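## Task

Lift the black key fob out of the little wooden box's drawer and set it down directly on an empty part of the table, touching nothing else, then push the drawer closed. The box must stay roughly in its original spot and orientation, and the remaining item must still be inside the drawer.

## Robot and tools

Robot: two arms, left_arm and right_arm, each with a two-finger gripper. Each base sits on a tilted plate, and both plates hang from a single metal frame behind the arms. A "too close" message treats a plate and its half of the frame as part of that arm. Calibrated bases: left_arm at (+0.048, +0.320, +0.317) m, quat_wxyz (+0.957, -0.123, +0.264, +0.004); right_arm at (+0.034, -0.209, +0.317) m, quat_wxyz (+0.957, +0.118, +0.266, +0.011).

Frame: one scene frame for everything. The origin is at table-top height, halfway between the nominal bases. +z points up, +x points out across the table, and left_arm is on the +y side. Arm names do not match left and right in the images. A gripper's fingers point along its own +z and close along its own y. end_effector_position is the point between the finger pads, just under 1 cm behind the tips. Reported positions and orientations can be off by a few centimetres, more at long reach.

The row: every commanded pose is a row of 16 plain numbers, always for both arms. First come left_arm's x, y, z, qw, qx, qy, qz, opening, then the same eight for right_arm. x, y, z are an absolute target for end_effector_position in metres, in the scene frame. The quaternion is an absolute target orientation, w first. Opening runs from -1 (closed, 0 mm) to +1 (fully open, about 87 mm); +0.5 is about 69 mm, 0 about 43 mm, -0.5 about 18 mm. To keep an arm still, resend its last reported position and quaternion with the opening it should keep. To hold an orientation, send the same quaternion every time rather than the drifted value in the result.

execute_actions(actions, cameras): "actions" holds one item or none. An empty list only reports the state and includes pictures. {"rows": [...], "steps": n} plays up to 15 rows, one per 1/30 s control step; n is at most 15 (default 15) and at least 5, and the final row is held for any leftover steps. A call is refused, and nothing is sent, if any target lies more than 0.6 m from that arm's last reported position along any of its gripper axes. {"steps": n} without rows is a wait of up to 300 steps, counted from the previous result, so your reply time counts toward it. The result is read 5 steps before the action ends; those steps run afterward. Pictures come only with an empty list or when "cameras" names them ("all", a list of names, or [] for none).

move(target, speed, blend, blocking, cameras): drives each gripper in a straight line toward its pose. target is one 16-number row or a list of up to 15 rows; there is no 0.6 m limit. speed is the top path speed in m/s, 0.002 to 2.9 (default 0.25), with turning capped at twice that in rad/s; one value, or one per target. blend, in m, rounds corners between listed targets; 0 stops at each. blocking=false returns after about 0.5 s while the motion continues. A move takes at least 0.5 s and is cut off after 10 s. Paths ignore obstacles and the other arm. Faster moves lag and stray more and hit harder, and a target set past a contact presses harder. Changed openings in the first target are applied at the start; in later targets they are applied once everything has come to rest there. The "move:" line gives the ending: done (within 10 mm and 2 degrees), off_target, moving, held, or fault, plus limits (paced means a pose was clipped, held means steps were withheld). Done does not rule out contact.

wait(seconds 0 to 10): lets time pass and ends early if a move finishes. stop(): brakes a running move, which needs stopping distance; the fingers keep moving. zoom_image(camera, region [x0, y0, x1, y1] in pixels, at most 504 by 504): a closer look at the latest image from cam_high, cam_low, cam_left_wrist or cam_right_wrist, each 672x504. finished_scene(scene 1 or 2): ends the scene and cannot be undone; it also reveals the next task.

Results list per arm: end_effector_position, end_effector_quat_wxyz, Hand target (the pose currently being pursued), Joint positions (last value is the gripper, 0 closed to 1 open), Joint velocities ("within noise" means at rest), Joint torques (signed toward larger joint values, with offsets; joints 1 to 3 wrap at ±28 N m), and grip_measured on the same -1 to +1 scale as opening. Joint ranges (rad): waist -2.618 to 3.054, shoulder 0 to 3.142, elbow 0 to 3.142 (straight at 2.901), wrist pitch and wrist yaw -1.571 to 1.571, wrist roll -2.094 to 2.094.

Control notes: the commanded orientation is clipped each step to within 40 degrees of the measured one. Friction and weight can leave the gripper low, short or tilted; small moves may fail or go astray. Check the pose after each move. Route paths around an arm's own base, not past it, since that can flip the shoulder. To grip, command about 0.04 below grip_measured at first contact for full force (about 20 N per pad); a smaller difference grips more lightly. Readings may be off by about 1 mm.

Avoid: dropping things, releasing objects that are still moving, fast slams, hard pushes, arm-to-arm contact (including closing on the other arm's fingers), and anything leaving the table. Loose objects may occasionally be nudged by something. Motor heat builds from holding loads, stretching out or pushing toward unreachable poses: MOTOR HOT appears at 75 °C, at 90 °C the arm folds and stops working, and at 100 °C it goes limp.

Each tool is called after "Emit:" by a JSON object that holds its "api" and its "payload".

## Session

Emit:
{"api": "execute_actions", "payload": {"actions": [], "cameras": ["all"]}}

Scene clock: 0.00 s of 6000.00 s.
left_arm: end_effector_position=(+0.0997, +0.1270, +0.2928) grip_measured=+1.000 end_effector_quat_wxyz=(-0.035, +0.687, +0.534, -0.491) | right_arm: end_effector_position=(+0.4544, -0.2631, +0.1802) grip_measured=+1.000 end_effector_quat_wxyz=(+0.210, +0.029, +0.971, -0.113)
Joint positions: left_arm=[-0.98 1.553 0.577 -0.527 0.448 0.878 1] | right_arm=[0.037 1.58 0.906 0.109 0.457 -0.116 1]
Joint velocities: within noise
Joint torques (N m): no reading
Motor temperatures (°C): left_arm=[26 35 37 31 25 28 24] | right_arm=[25 31 31 31 29 29 29]
Heat: left arm: 37 °C; right arm: 31 °C.
Hand target: left_arm +0.1017, +0.1257, +0.2933; -0.031, +0.687, +0.534, -0.491 | right_arm +0.4616, -0.2645, +0.1866; +0.222, +0.034, +0.968, -0.113

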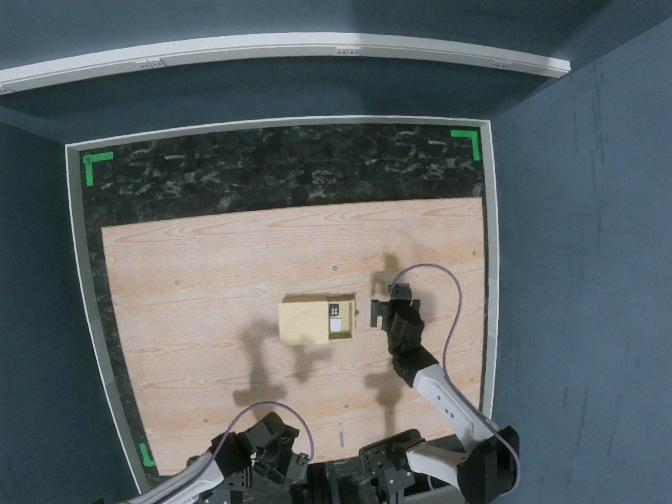

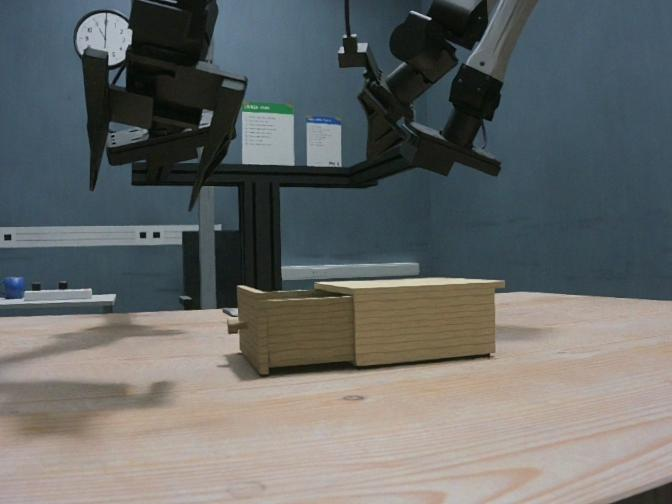

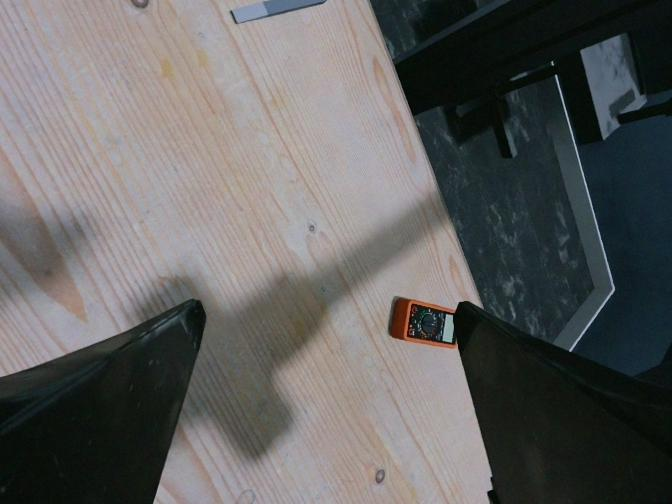

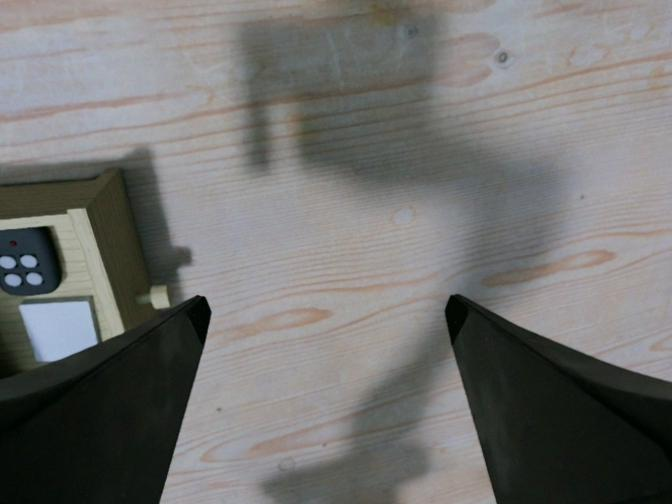

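Emit:
{"api": "zoom_image", "payload": {"camera": "cam_high", "region": [270, 280, 370, 355]}}

Emit:
{"api": "zoom_image", "payload": {"camera": "cam_right_wrist", "region": [0, 150, 220, 390]}}

Scaled by 5.040 from the camera's 672x504 image, which has a finer 960x720 frame.

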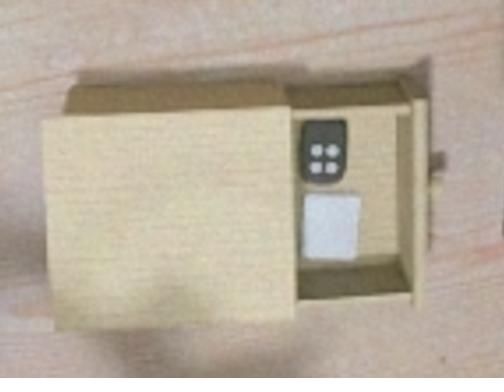

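Scaled by 2.100 from the camera's 672x504 image, which has a finer 960x720 frame.

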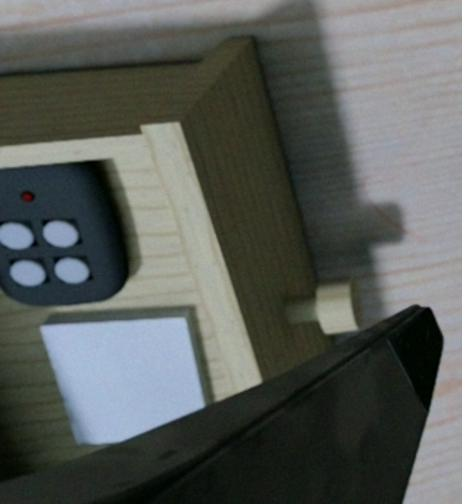

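Emit:
{"api": "zoom_image", "payload": {"camera": "cam_low", "region": [60, 20, 270, 230]}}

Emit:
{"api": "zoom_image", "payload": {"camera": "cam_low", "region": [210, 250, 530, 400]}}

Scaled by 2.400 from the camera's 672x504 image, which has a finer 960x720 frame.

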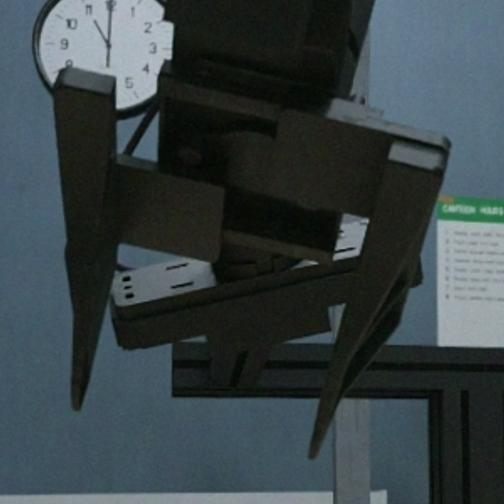

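Scaled by 1.575 from the camera's 672x504 image, which has a finer 960x720 frame.

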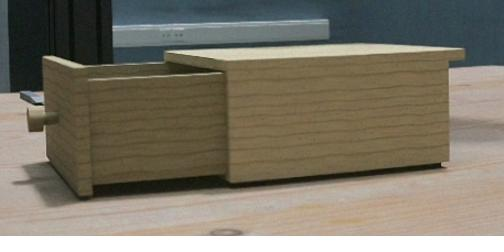

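Emit:
{"api": "move", "payload": {"target": [0.0997, 0.1270, 0.2928, -0.035, 0.687, 0.534, -0.491, 1, 0.428, -0.126, 0.120, 0, 0, 0.9914, 0.1305, 0.05], "speed": 0.35, "cameras": ["cam_right_wrist", "cam_high", "cam_low"]}}

Scene clock: 8.03 s of 6000.00 s.
left_arm: end_effector_position=(+0.0997, +0.1270, +0.2928) grip_measured=+1.000 end_effector_quat_wxyz=(-0.035, +0.687, +0.534, -0.491) | right_arm: end_effector_position=(+0.4267, -0.1343, +0.1212) grip_measured=+0.050 end_effector_quat_wxyz=(+0.004, +0.001, +0.993, +0.122)
Joint positions: left_arm=[-0.98 1.553 0.577 -0.527 0.448 0.878 1] | right_arm=[0.113 1.96 1.309 -0.377 0.049 0.057 0.525]
Joint velocities: within noise
Joint torques (N m): left_arm=[-3.21 -4.12 3.78 0.44 0.53 0.18] | right_arm=[4.75 -7.66 6.53 0.16 -0.25 -0.06]
Motor temperatures (°C): left_arm=[26 36 38 31 25 28 24] | right_arm=[25 32 32 31 29 29 29]
Heat: left arm: 38 °C; right arm: 32 °C.
Hand target: left_arm +0.0997, +0.1270, +0.2927; -0.035, +0.687, +0.534, -0.491 | right_arm +0.4278, -0.1261, +0.1200; +0.000, +0.000, +0.991, +0.130
Off the commanded pose: left_arm 0.000 m, 0 deg | right_arm 0.008 m, 1 deg.
Kept back: nothing.
move: done
camera_calibration:
cam_right_wrist: T_world_to_cam=[[0.0193501, -0.969799, -0.243138, -0.110753], [-0.64409, -0.19809, 0.738856, 0.178332], [-0.764705, 0.142306, -0.62847, 0.558088], [0, 0, 0, 1]] pos_world=[0.543777, -0.151501, 0.192052]
Images, in order (width x height): cam_high 672x504, cam_low 672x504, cam_right_wrist 672x504.

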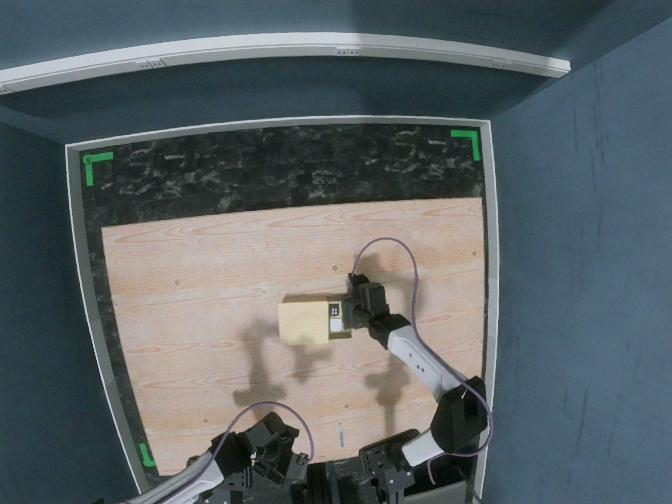

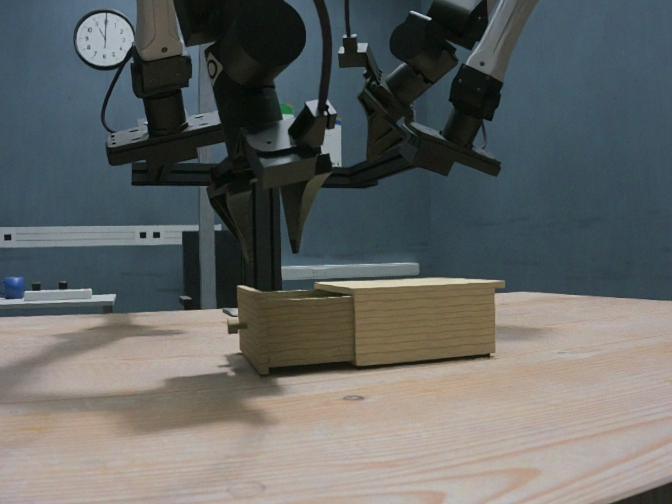

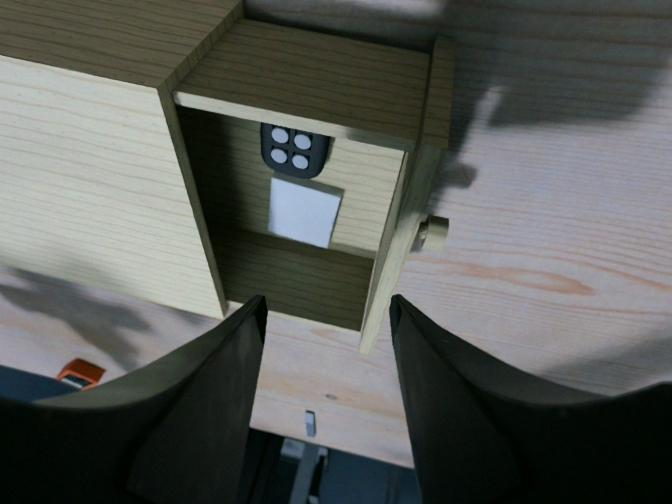

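Emit:
{"api": "zoom_image", "payload": {"camera": "cam_right_wrist", "region": [140, 20, 480, 370]}}

Emit:
{"api": "zoom_image", "payload": {"camera": "cam_right_wrist", "region": [230, 90, 370, 260]}}

Emit:
{"api": "zoom_image", "payload": {"camera": "cam_low", "region": [200, 110, 360, 270]}}

Scaled by 1.440 from the camera's 672x504 image, which has a finer 960x720 frame.

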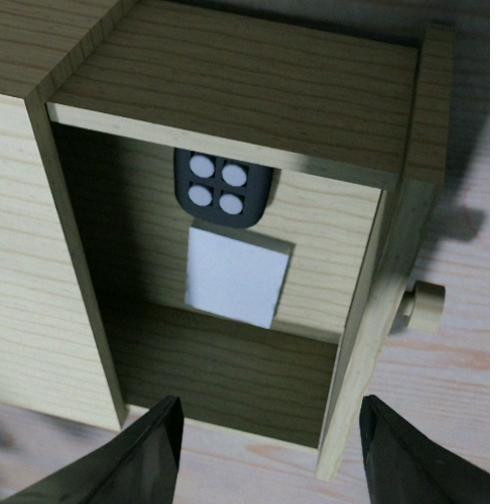

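Scaled by 2.965 from the camera's 672x504 image, which has a finer 960x720 frame.

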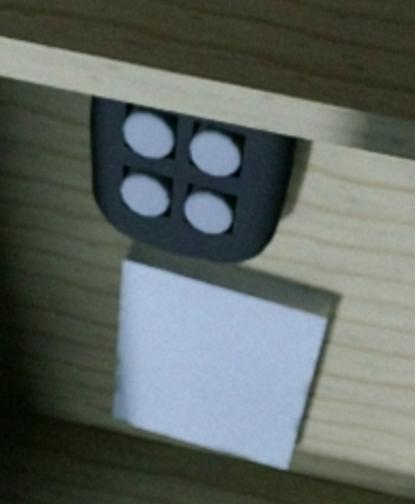

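Scaled by 3.150 from the camera's 672x504 image, which has a finer 960x720 frame.

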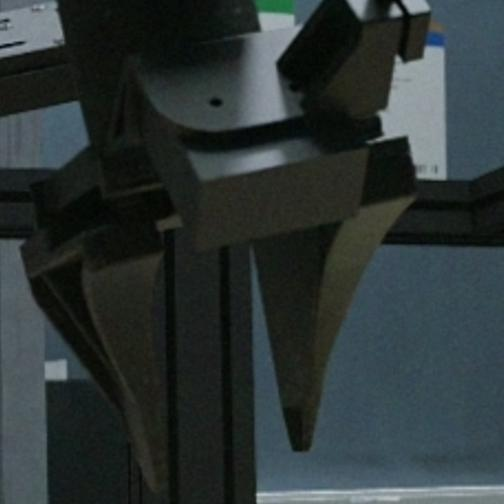

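Emit:
{"api": "move", "payload": {"target": [0.0997, 0.1270, 0.2928, -0.035, 0.687, 0.534, -0.491, 1, 0.4315, -0.097, 0.0755, 0.0064, 0.0607, 0.9926, 0.1043, 0.03], "speed": 0.2, "cameras": ["cam_right_wrist", "cam_low"]}}

Emit:
{"api": "zoom_image", "payload": {"camera": "cam_right_wrist", "region": [150, 0, 490, 340]}}

Scene clock: 14.53 s of 6000.00 s.
left_arm: end_effector_position=(+0.0997, +0.1270, +0.2928) grip_measured=+1.000 end_effector_quat_wxyz=(-0.035, +0.687, +0.534, -0.491) | right_arm: end_effector_position=(+0.4245, -0.1028, +0.0791) grip_measured=+0.030 end_effector_quat_wxyz=(-0.004, +0.058, +0.993, +0.106)
Joint positions: left_arm=[-0.98 1.553 0.577 -0.527 0.448 0.878 1] | right_arm=[0.159 2.119 1.364 -0.282 0.103 0.212 0.515]
Joint velocities: within noise
Joint torques (N m): left_arm=[-3.19 -4.08 3.81 0.44 0.53 0.18] | right_arm=[5.39 -7.79 5.78 0.39 -0.01 -0.08]
Motor temperatures (°C): left_arm=[26 36 38 31 25 28 24] | right_arm=[26 33 32 31 28 29 29]
Heat: left arm: 38 °C; right arm: 33 °C.
Hand target: left_arm +0.0997, +0.1270, +0.2927; -0.035, +0.687, +0.534, -0.491 | right_arm +0.4314, -0.0970, +0.0758; +0.006, +0.061, +0.993, +0.105
Off the commanded pose: left_arm 0.000 m, 0 deg | right_arm 0.010 m, 1 deg.
Kept back: nothing.
move: done
camera_calibration:
cam_right_wrist: T_world_to_cam=[[-0.0963797, -0.972518, -0.211944, -0.0440358], [-0.638478, -0.102948, 0.762724, 0.219826], [-0.763581, 0.208833, -0.611009, 0.530459], [0, 0, 0, 1]] pos_world=[0.541158, -0.130972, 0.147116]
Images, in order (width x height): cam_low 672x504, cam_right_wrist 672x504.

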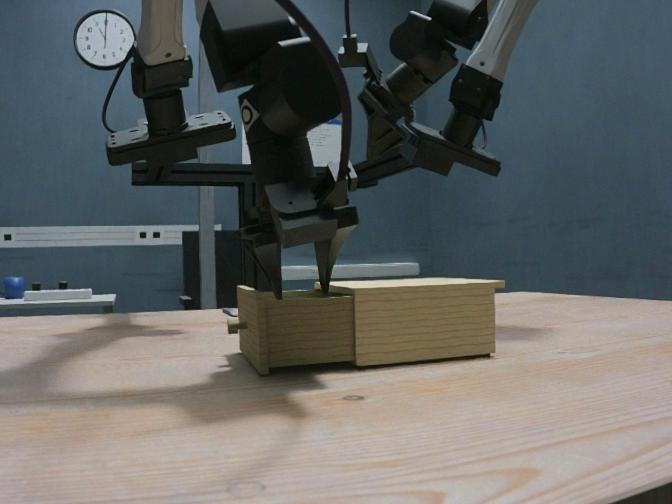

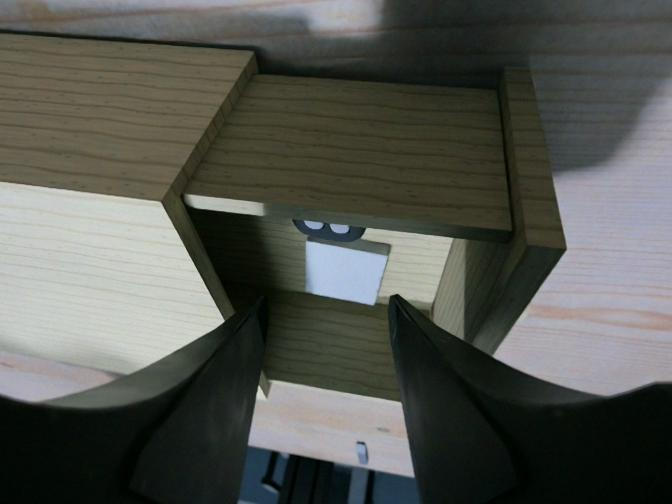

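Scaled by 1.482 from the camera's 672x504 image, which has a finer 960x720 frame.

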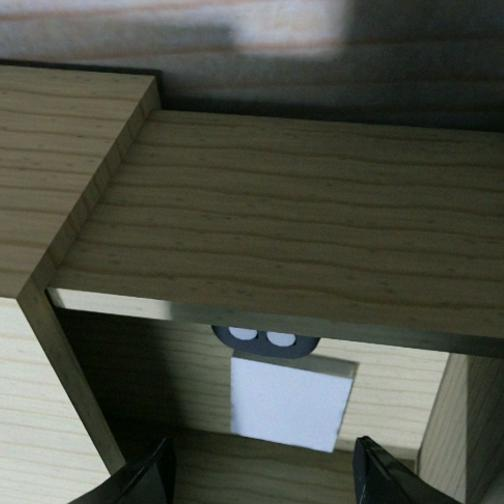

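Emit:
{"api": "move", "payload": {"target": [[0.0997, 0.1270, 0.2928, -0.035, 0.687, 0.534, -0.491, 1, 0.431, -0.104, 0.055, 0.0021, 0.0610, 0.9975, 0.0348, 0.03], [0.0997, 0.1270, 0.2928, -0.035, 0.687, 0.534, -0.491, 1, 0.430, -0.142, 0.053, 0.0021, 0.0610, 0.9975, 0.0348, 0.03]], "speed": [0.15, 0.07], "cameras": ["cam_right_wrist", "cam_low", "cam_high"]}}

Emit:
{"api": "zoom_image", "payload": {"camera": "cam_right_wrist", "region": [150, 100, 490, 440]}}

Scene clock: 19.37 s of 6000.00 s.
left_arm: end_effector_position=(+0.0997, +0.1270, +0.2928) grip_measured=+1.000 end_effector_quat_wxyz=(-0.035, +0.687, +0.534, -0.491) | right_arm: end_effector_position=(+0.4246, -0.1195, +0.0533) grip_measured=+0.030 end_effector_quat_wxyz=(-0.007, +0.052, +0.997, +0.058)
Joint positions: left_arm=[-0.98 1.553 0.577 -0.527 0.448 0.878 1] | right_arm=[0.142 2.199 1.417 -0.275 0.19 0.188 0.515]
Joint velocities: left_arm=[within noise] | right_arm=[-0.012 -0.007 0.002 0.037 0.037 -0.168 -0.009]
Joint torques (N m): left_arm=[-3.17 -4.05 3.78 0.43 0.54 0.17] | right_arm=[1.07 -10.88 2.54 0.3 0.28 -0.27]
Motor temperatures (°C): left_arm=[26 37 38 31 25 28 24] | right_arm=[26 34 32 31 28 29 29]
Heat: left arm: 38 °C; right arm: 34 °C.
Hand target: left_arm +0.0997, +0.1270, +0.2927; -0.035, +0.687, +0.534, -0.491 | right_arm +0.4295, -0.1416, +0.0531; +0.001, +0.061, +0.998, +0.035
Off the commanded pose: left_arm 0.000 m, 0 deg | right_arm 0.023 m, 3 deg.
Kept back: nothing.
move: off_target (right_arm)
camera_calibration:
cam_right_wrist: T_world_to_cam=[[-0.0833927, -0.989645, -0.116829, -0.0783893], [-0.629309, -0.0386024, 0.776196, 0.240864], [-0.772668, 0.138251, -0.619573, 0.51403], [0, 0, 0, 1]] pos_world=[0.542216, -0.139345, 0.122363]
Images, in order (width x height): cam_high 672x504, cam_low 672x504, cam_right_wrist 672x504.

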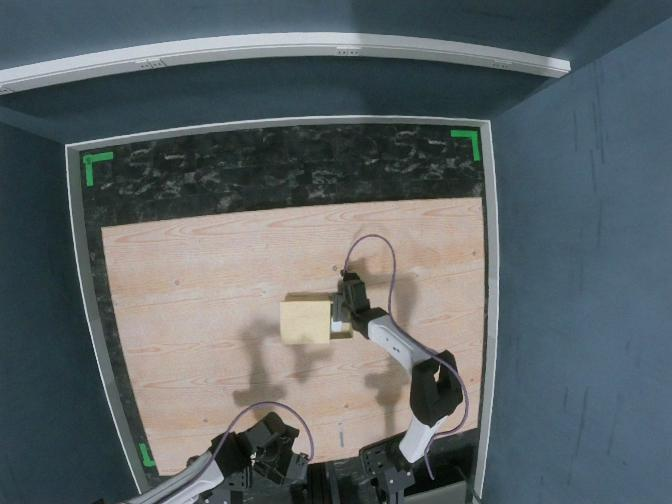

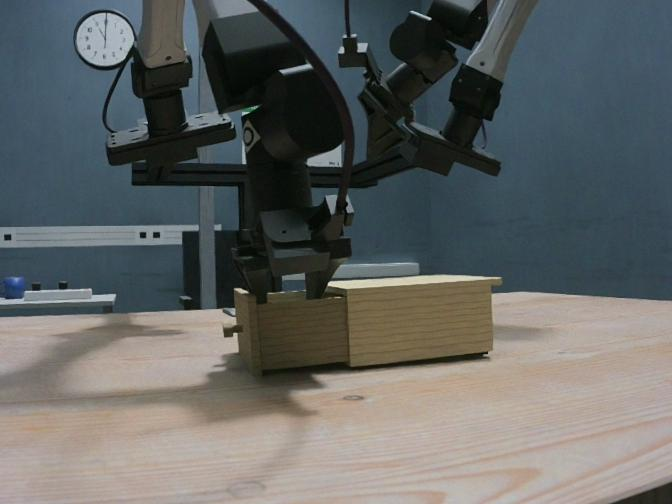

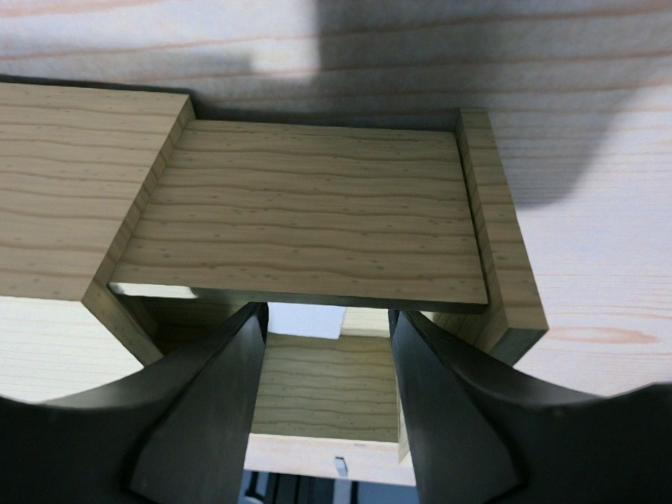

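Scaled by 1.482 from the camera's 672x504 image, which has a finer 960x720 frame.

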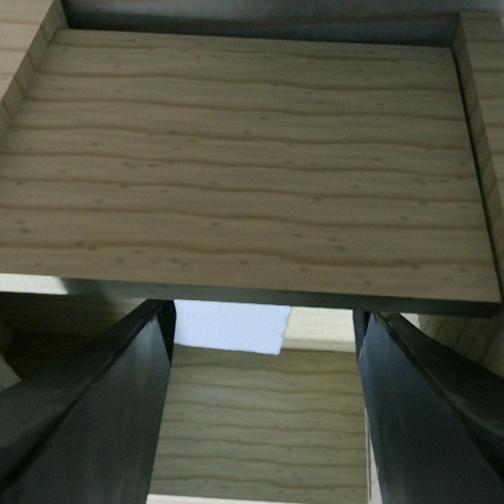

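Emit:
{"api": "zoom_image", "payload": {"camera": "cam_high", "region": [270, 280, 370, 355]}}

Emit:
{"api": "zoom_image", "payload": {"camera": "cam_low", "region": [210, 250, 530, 400]}}

Scaled by 5.040 from the camera's 672x504 image, which has a finer 960x720 frame.

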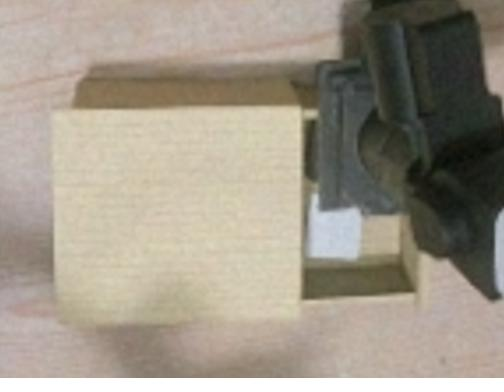

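Scaled by 1.575 from the camera's 672x504 image, which has a finer 960x720 frame.

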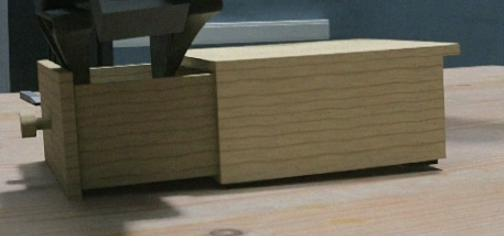

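Emit:
{"api": "move", "payload": {"target": [0.0997, 0.1270, 0.2928, -0.035, 0.687, 0.534, -0.491, 1, 0.433, -0.098, 0.125, 0.0076, 0.0430, 0.9839, 0.1735, -1], "speed": 0.25, "cameras": ["cam_right_wrist", "cam_high", "cam_low"]}}

Emit:
{"api": "zoom_image", "payload": {"camera": "cam_right_wrist", "region": [140, 20, 480, 370]}}

Emit:
{"api": "zoom_image", "payload": {"camera": "cam_high", "region": [270, 280, 370, 355]}}

Scene clock: 21.87 s of 6000.00 s.
left_arm: end_effector_position=(+0.0997, +0.1270, +0.2928) grip_measured=+1.000 end_effector_quat_wxyz=(-0.035, +0.687, +0.534, -0.491) | right_arm: end_effector_position=(+0.4245, -0.1009, +0.1095) grip_measured=-0.973 end_effector_quat_wxyz=(-0.008, +0.050, +0.985, +0.163)
Joint positions: left_arm=[-0.98 1.553 0.577 -0.527 0.448 0.878 1] | right_arm=[0.138 2.026 1.325 -0.33 -0.024 0.177 0.013]
Joint velocities: within noise
Joint torques (N m): left_arm=[-3.21 -4.07 3.78 0.42 0.54 0.18] | right_arm=[5.11 -12.37 3.62 0.2 -0.24 -0.26]
Motor temperatures (°C): left_arm=[26 37 38 31 25 28 24] | right_arm=[26 35 32 31 28 29 29]
Heat: left arm: 38 °C; right arm: 35 °C.
Hand target: left_arm +0.0997, +0.1270, +0.2927; -0.035, +0.687, +0.534, -0.491 | right_arm +0.4329, -0.0979, +0.1246; +0.008, +0.043, +0.984, +0.173
Off the commanded pose: left_arm 0.000 m, 0 deg | right_arm 0.018 m, 2 deg.
Kept back: nothing.
move: off_target (right_arm)
camera_calibration:
cam_right_wrist: T_world_to_cam=[[-0.0805165, -0.942844, -0.323361, -0.0272664], [-0.636709, -0.200949, 0.74446, 0.188192], [-0.766889, 0.265828, -0.584138, 0.552748], [0, 0, 0, 1]] pos_world=[0.541524, -0.134827, 0.173963]
Images, in order (width x height): cam_high 672x504, cam_low 672x504, cam_right_wrist 672x504.

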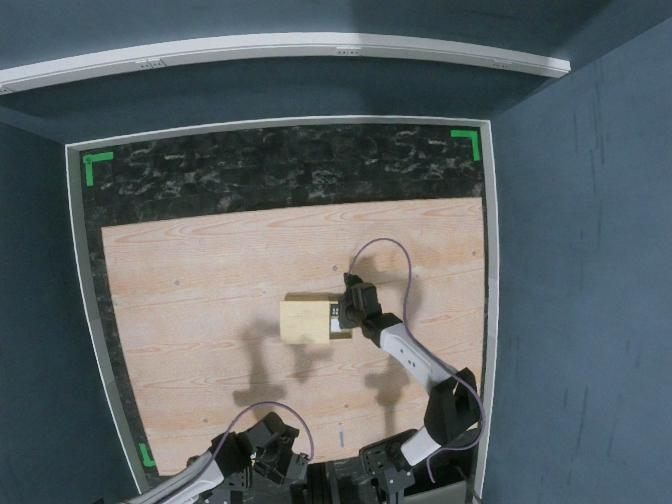

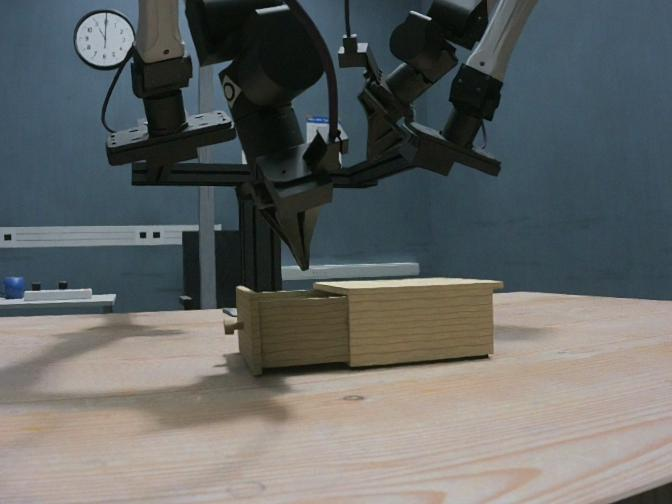

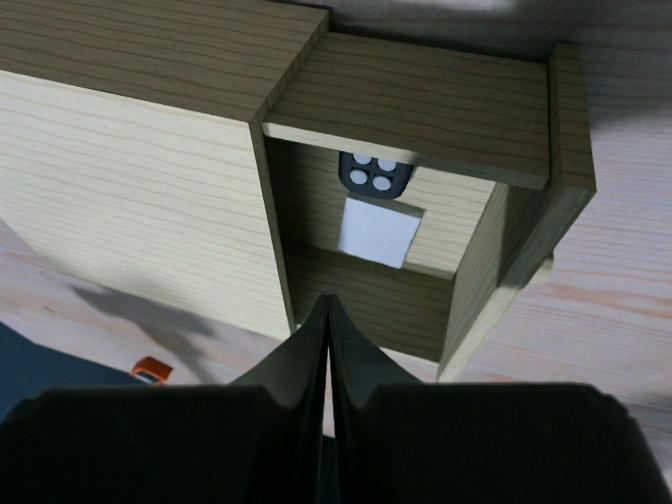

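Scaled by 1.440 from the camera's 672x504 image, which has a finer 960x720 frame.

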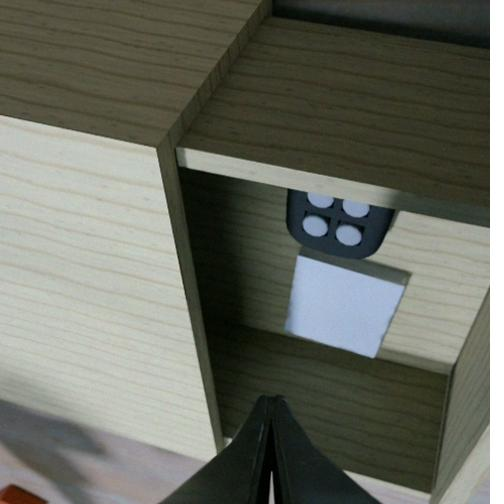

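Scaled by 5.040 from the camera's 672x504 image, which has a finer 960x720 frame.

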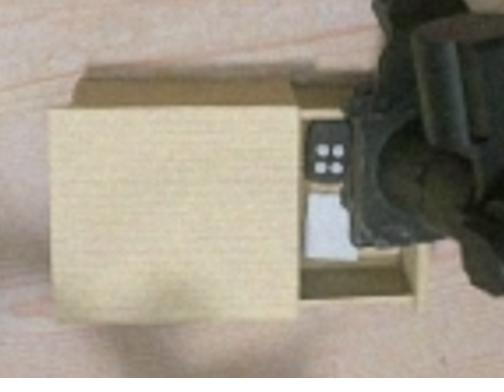

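Emit:
{"api": "move", "payload": {"target": [0.0997, 0.1270, 0.2928, -0.035, 0.687, 0.534, -0.491, 1, 0.432, -0.0800, 0.056, 0.0076, 0.0430, 0.9839, 0.1780, -1], "speed": 0.18, "cameras": ["cam_right_wrist", "cam_low"]}}

Emit:
{"api": "zoom_image", "payload": {"camera": "cam_right_wrist", "region": [140, 100, 480, 450]}}

Emit:
{"api": "zoom_image", "payload": {"camera": "cam_low", "region": [210, 230, 530, 400]}}

Scene clock: 24.70 s of 6000.00 s.
left_arm: end_effector_position=(+0.0997, +0.1270, +0.2928) grip_measured=+1.000 end_effector_quat_wxyz=(-0.035, +0.687, +0.534, -0.491) | right_arm: end_effector_position=(+0.4247, -0.0824, +0.0595) grip_measured=-0.973 end_effector_quat_wxyz=(-0.003, +0.046, +0.984, +0.172)
Joint positions: left_arm=[-0.98 1.553 0.577 -0.527 0.448 0.878 1] | right_arm=[0.138 2.197 1.39 -0.213 -0.04 0.169 0.013]
Joint velocities: within noise
Joint torques (N m): left_arm=[-3.18 -4.03 3.81 0.43 0.53 0.18] | right_arm=[4.29 -8.18 5.26 0.48 -0.26 -0.32]
Motor temperatures (°C): left_arm=[27 37 39 30 25 28 24] | right_arm=[26 36 32 31 28 29 29]
Heat: left arm: 39 °C; right arm: 36 °C.
Hand target: left_arm +0.0997, +0.1270, +0.2927; -0.035, +0.687, +0.534, -0.491 | right_arm +0.4319, -0.0801, +0.0563; +0.008, +0.043, +0.983, +0.178
Off the commanded pose: left_arm 0.000 m, 0 deg | right_arm 0.008 m, 1 deg.
Kept back: nothing.
move: done
camera_calibration:
cam_right_wrist: T_world_to_cam=[[-0.0717059, -0.937584, -0.340286, -0.0284092], [-0.64373, -0.217097, 0.733813, 0.231541], [-0.761886, 0.271671, -0.587984, 0.517412], [0, 0, 0, 1]] pos_world=[0.541222, -0.116935, 0.124655]
Images, in order (width x height): cam_low 672x504, cam_right_wrist 672x504.

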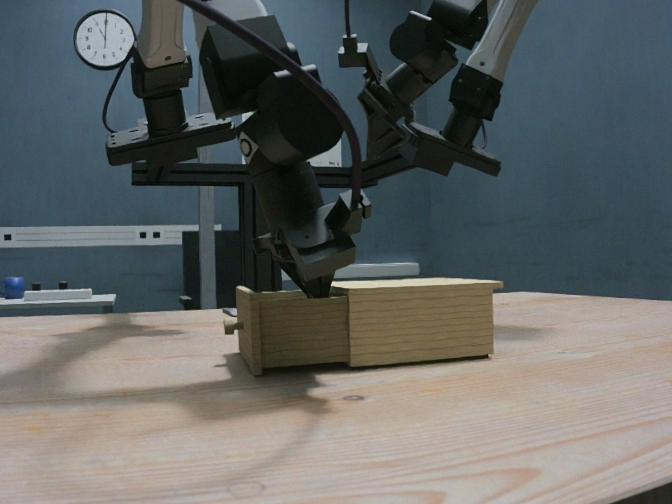

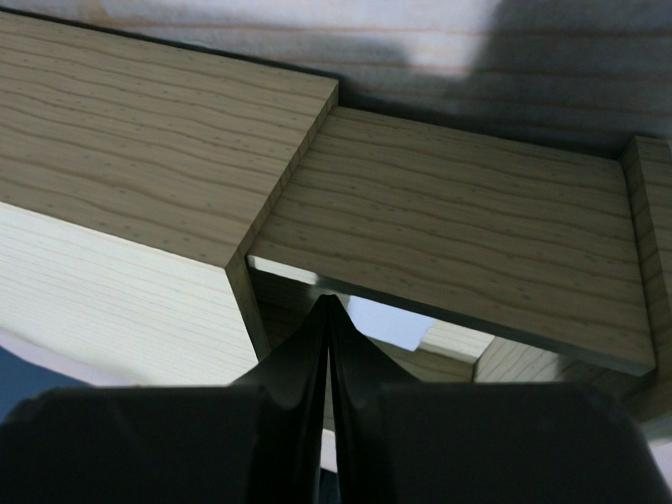

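Scaled by 1.440 from the camera's 672x504 image, which has a finer 960x720 frame.

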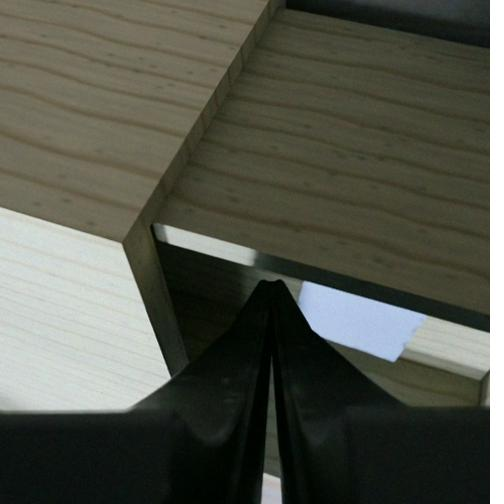

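Scaled by 1.575 from the camera's 672x504 image, which has a finer 960x720 frame.

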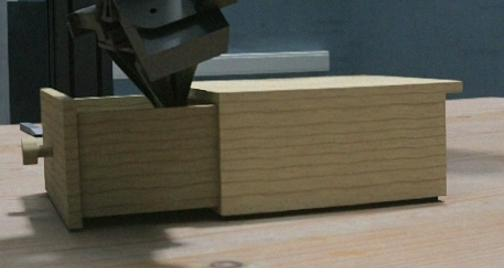

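Emit:
{"api": "move", "payload": {"target": [0.0997, 0.1270, 0.2928, -0.035, 0.687, 0.534, -0.491, 1, 0.432, -0.0703, 0.0255, 0.0076, 0.0430, 0.9839, 0.1780, -1], "speed": 0.1, "cameras": ["cam_right_wrist", "cam_low"]}}

Emit:
{"api": "zoom_image", "payload": {"camera": "cam_low", "region": [210, 230, 530, 400]}}

Scene clock: 25.90 s of 6000.00 s.
left_arm: end_effector_position=(+0.0997, +0.1270, +0.2928) grip_measured=+1.000 end_effector_quat_wxyz=(-0.035, +0.687, +0.534, -0.491) | right_arm: end_effector_position=(+0.4209, -0.0740, +0.0373) grip_measured=-0.973 end_effector_quat_wxyz=(-0.013, +0.045, +0.983, +0.176)
Joint positions: left_arm=[-0.98 1.553 0.577 -0.527 0.448 0.878 1] | right_arm=[0.138 2.282 1.444 -0.201 -0.05 0.169 0.013]
Joint velocities: within noise
Joint torques (N m): left_arm=[-3.18 -4.08 3.73 0.43 0.54 0.18] | right_arm=[4.41 -6.53 5.98 0.65 -0.2 -0.27]
Motor temperatures (°C): left_arm=[27 37 39 30 25 28 24] | right_arm=[26 36 32 31 28 29 29]
Heat: left arm: 39 °C; right arm: 36 °C.
Hand target: left_arm +0.0997, +0.1270, +0.2927; -0.035, +0.687, +0.534, -0.491 | right_arm +0.4315, -0.0706, +0.0265; +0.007, +0.043, +0.983, +0.178
Off the commanded pose: left_arm 0.000 m, 0 deg | right_arm 0.017 m, 2 deg.
Kept back: nothing.
move: off_target (right_arm)
camera_calibration:
cam_right_wrist: T_world_to_cam=[[-0.072204, -0.935101, -0.346947, -0.0276134], [-0.628822, -0.227331, 0.743575, 0.239803], [-0.774189, 0.271857, -0.571599, 0.503745], [0, 0, 0, 1]] pos_world=[0.538794, -0.108253, 0.100048]
Images, in order (width x height): cam_low 672x504, cam_right_wrist 672x504.

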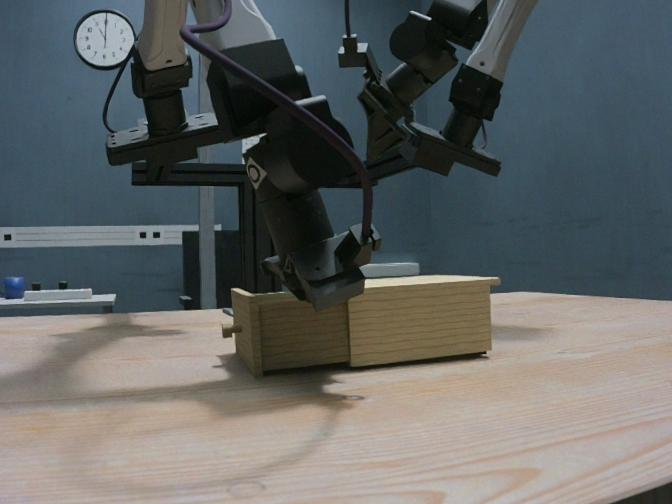

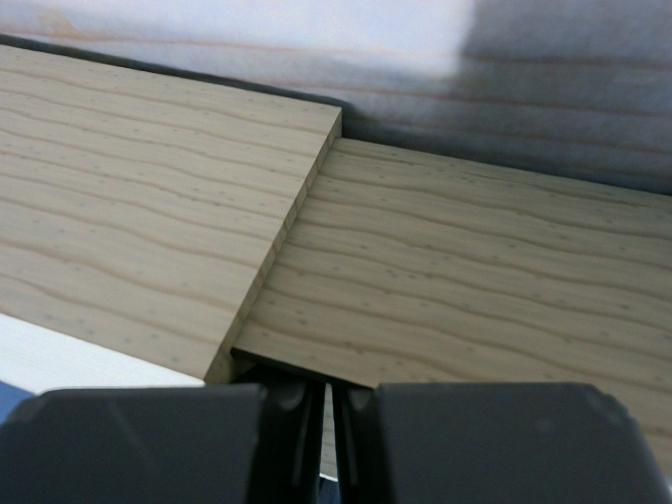

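Scaled by 1.575 from the camera's 672x504 image, which has a finer 960x720 frame.

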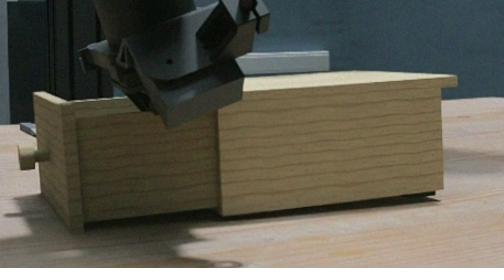

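Emit:
{"api": "move", "payload": {"target": [0.0997, 0.1270, 0.2928, -0.035, 0.687, 0.534, -0.491, 1, 0.382, -0.100, 0.125, 0.2131, 0.0376, 0.9615, 0.1695, -1], "speed": 0.3, "cameras": ["cam_right_wrist", "cam_high", "cam_low"]}}

Emit:
{"api": "zoom_image", "payload": {"camera": "cam_right_wrist", "region": [150, 50, 490, 400]}}

Emit:
{"api": "zoom_image", "payload": {"camera": "cam_high", "region": [270, 280, 370, 355]}}

Scene clock: 30.67 s of 6000.00 s.
left_arm: end_effector_position=(+0.0997, +0.1270, +0.2928) grip_measured=+1.000 end_effector_quat_wxyz=(-0.035, +0.687, +0.534, -0.491) | right_arm: end_effector_position=(+0.3702, -0.1007, +0.1163) grip_measured=-0.973 end_effector_quat_wxyz=(+0.189, +0.042, +0.966, +0.171)
Joint positions: left_arm=[-0.98 1.553 0.577 -0.527 0.448 0.878 1] | right_arm=[0.179 1.817 0.625 0.551 0.024 0.128 0.013]
Joint velocities: within noise
Joint torques (N m): left_arm=[-3.18 -4.05 3.79 0.43 0.53 0.17] | right_arm=[4.22 -8.47 1.73 1.11 -0.07 -0.27]
Motor temperatures (°C): left_arm=[27 37 39 30 25 28 24] | right_arm=[26 36 32 31 28 29 29]
Heat: left arm: 39 °C; right arm: 36 °C.
Hand target: left_arm +0.0997, +0.1270, +0.2927; -0.035, +0.687, +0.534, -0.491 | right_arm +0.3818, -0.1000, +0.1249; +0.213, +0.038, +0.962, +0.170
Off the commanded pose: left_arm 0.000 m, 0 deg | right_arm 0.015 m, 3 deg.
Kept back: nothing.
move: off_target (right_arm)
camera_calibration:
cam_right_wrist: T_world_to_cam=[[0.00345074, -0.940597, -0.339507, -0.0582648], [-0.882689, -0.162417, 0.441, 0.278782], [-0.469945, 0.298158, -0.830815, 0.437053], [0, 0, 0, 1]] pos_world=[0.45167, -0.139835, 0.220386]
Images, in order (width x height): cam_high 672x504, cam_low 672x504, cam_right_wrist 672x504.

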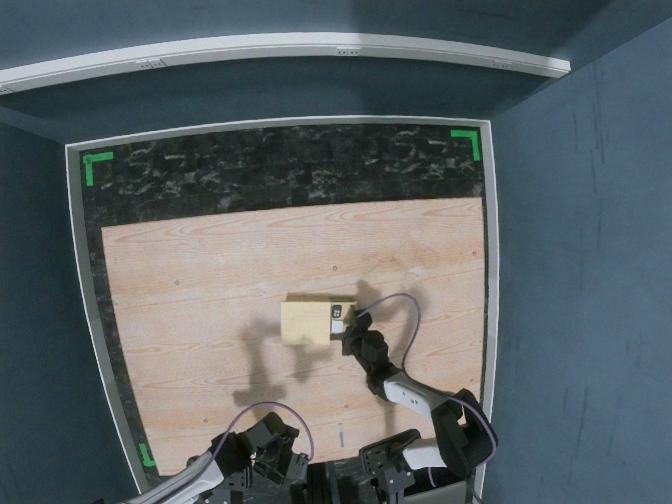

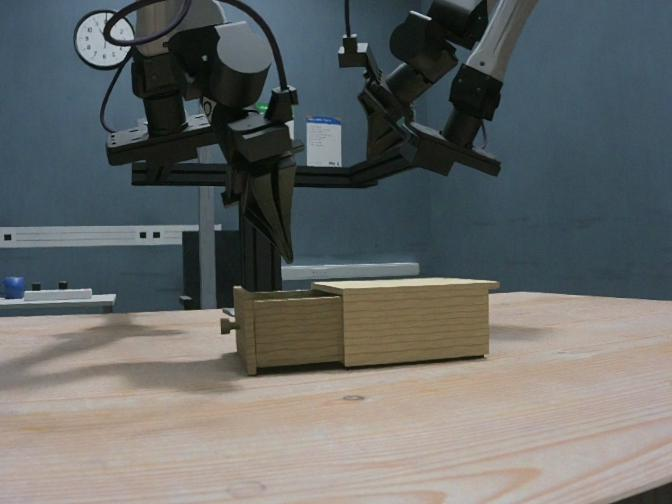

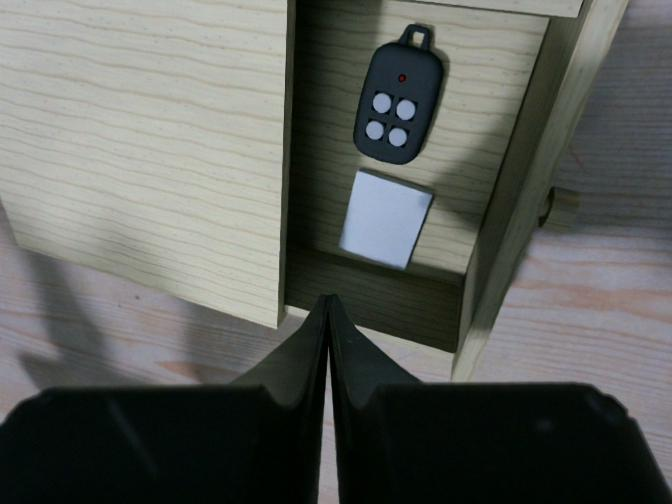

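Scaled by 1.440 from the camera's 672x504 image, which has a finer 960x720 frame.

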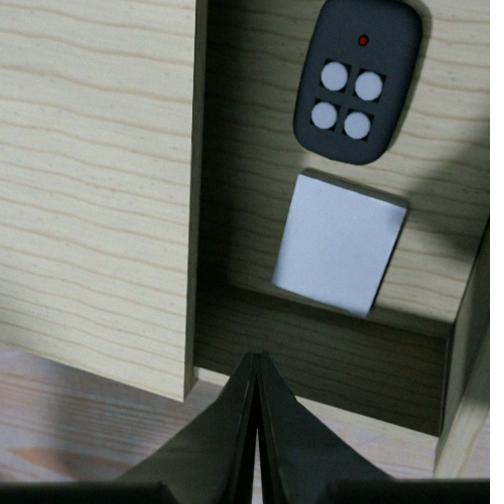

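Scaled by 5.040 from the camera's 672x504 image, which has a finer 960x720 frame.

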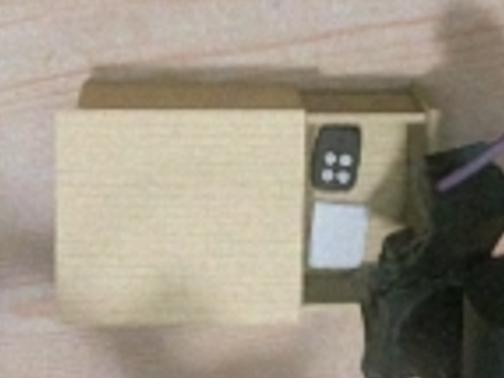

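Emit:
{"api": "move", "payload": {"target": [0.0997, 0.1270, 0.2928, -0.035, 0.687, 0.534, -0.491, 1, 0.4176, -0.0855, 0.0530, 0.2131, 0.0376, 0.9615, 0.1695, -1], "speed": 0.2, "cameras": ["cam_right_wrist"]}}

Emit:
{"api": "zoom_image", "payload": {"camera": "cam_right_wrist", "region": [170, 100, 510, 440]}}

Scene clock: 33.63 s of 6000.00 s.
left_arm: end_effector_position=(+0.0997, +0.1270, +0.2928) grip_measured=+1.000 end_effector_quat_wxyz=(-0.035, +0.687, +0.534, -0.491) | right_arm: end_effector_position=(+0.4122, -0.0838, +0.0566) grip_measured=-0.973 end_effector_quat_wxyz=(+0.204, +0.039, +0.964, +0.169)
Joint positions: left_arm=[-0.98 1.553 0.577 -0.527 0.448 0.878 1] | right_arm=[0.16 2.115 0.875 0.627 0.013 0.105 0.013]
Joint velocities: within noise
Joint torques (N m): left_arm=[-3.19 -4.11 3.77 0.43 0.54 0.17] | right_arm=[2.91 -6.39 2.95 1.16 -0.27 -0.28]
Motor temperatures (°C): left_arm=[27 37 39 30 25 28 24] | right_arm=[26 36 32 31 28 29 29]
Heat: left arm: 39 °C; right arm: 36 °C.
Hand target: left_arm +0.0997, +0.1270, +0.2927; -0.035, +0.687, +0.534, -0.491 | right_arm +0.4175, -0.0857, +0.0532; +0.213, +0.038, +0.962, +0.169
Off the commanded pose: left_arm 0.000 m, 0 deg | right_arm 0.007 m, 1 deg.
Kept back: nothing.
move: done
camera_calibration:
cam_right_wrist: T_world_to_cam=[[0.0135975, -0.942337, -0.334389, -0.0674263], [-0.895723, -0.160111, 0.414783, 0.35202], [-0.444405, 0.29388, -0.84625, 0.392239], [0, 0, 0, 1]] pos_world=[0.490542, -0.122447, 0.163374]
Images, in order (width x height): cam_right_wrist 672x504.

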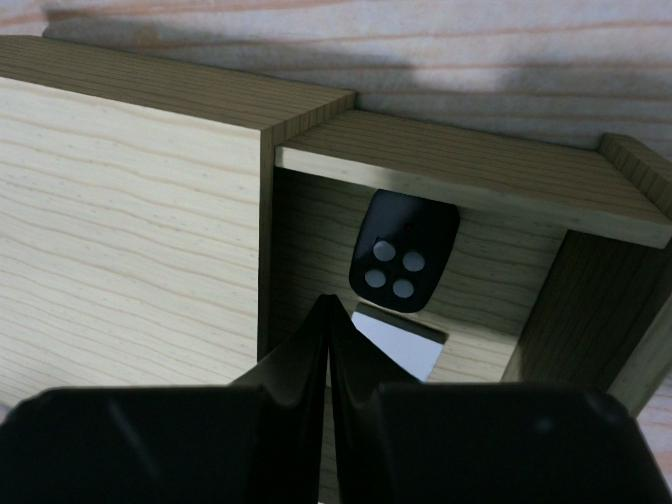

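Scaled by 1.482 from the camera's 672x504 image, which has a finer 960x720 frame.

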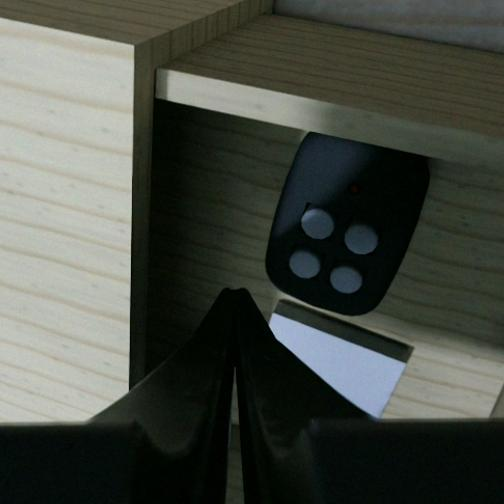

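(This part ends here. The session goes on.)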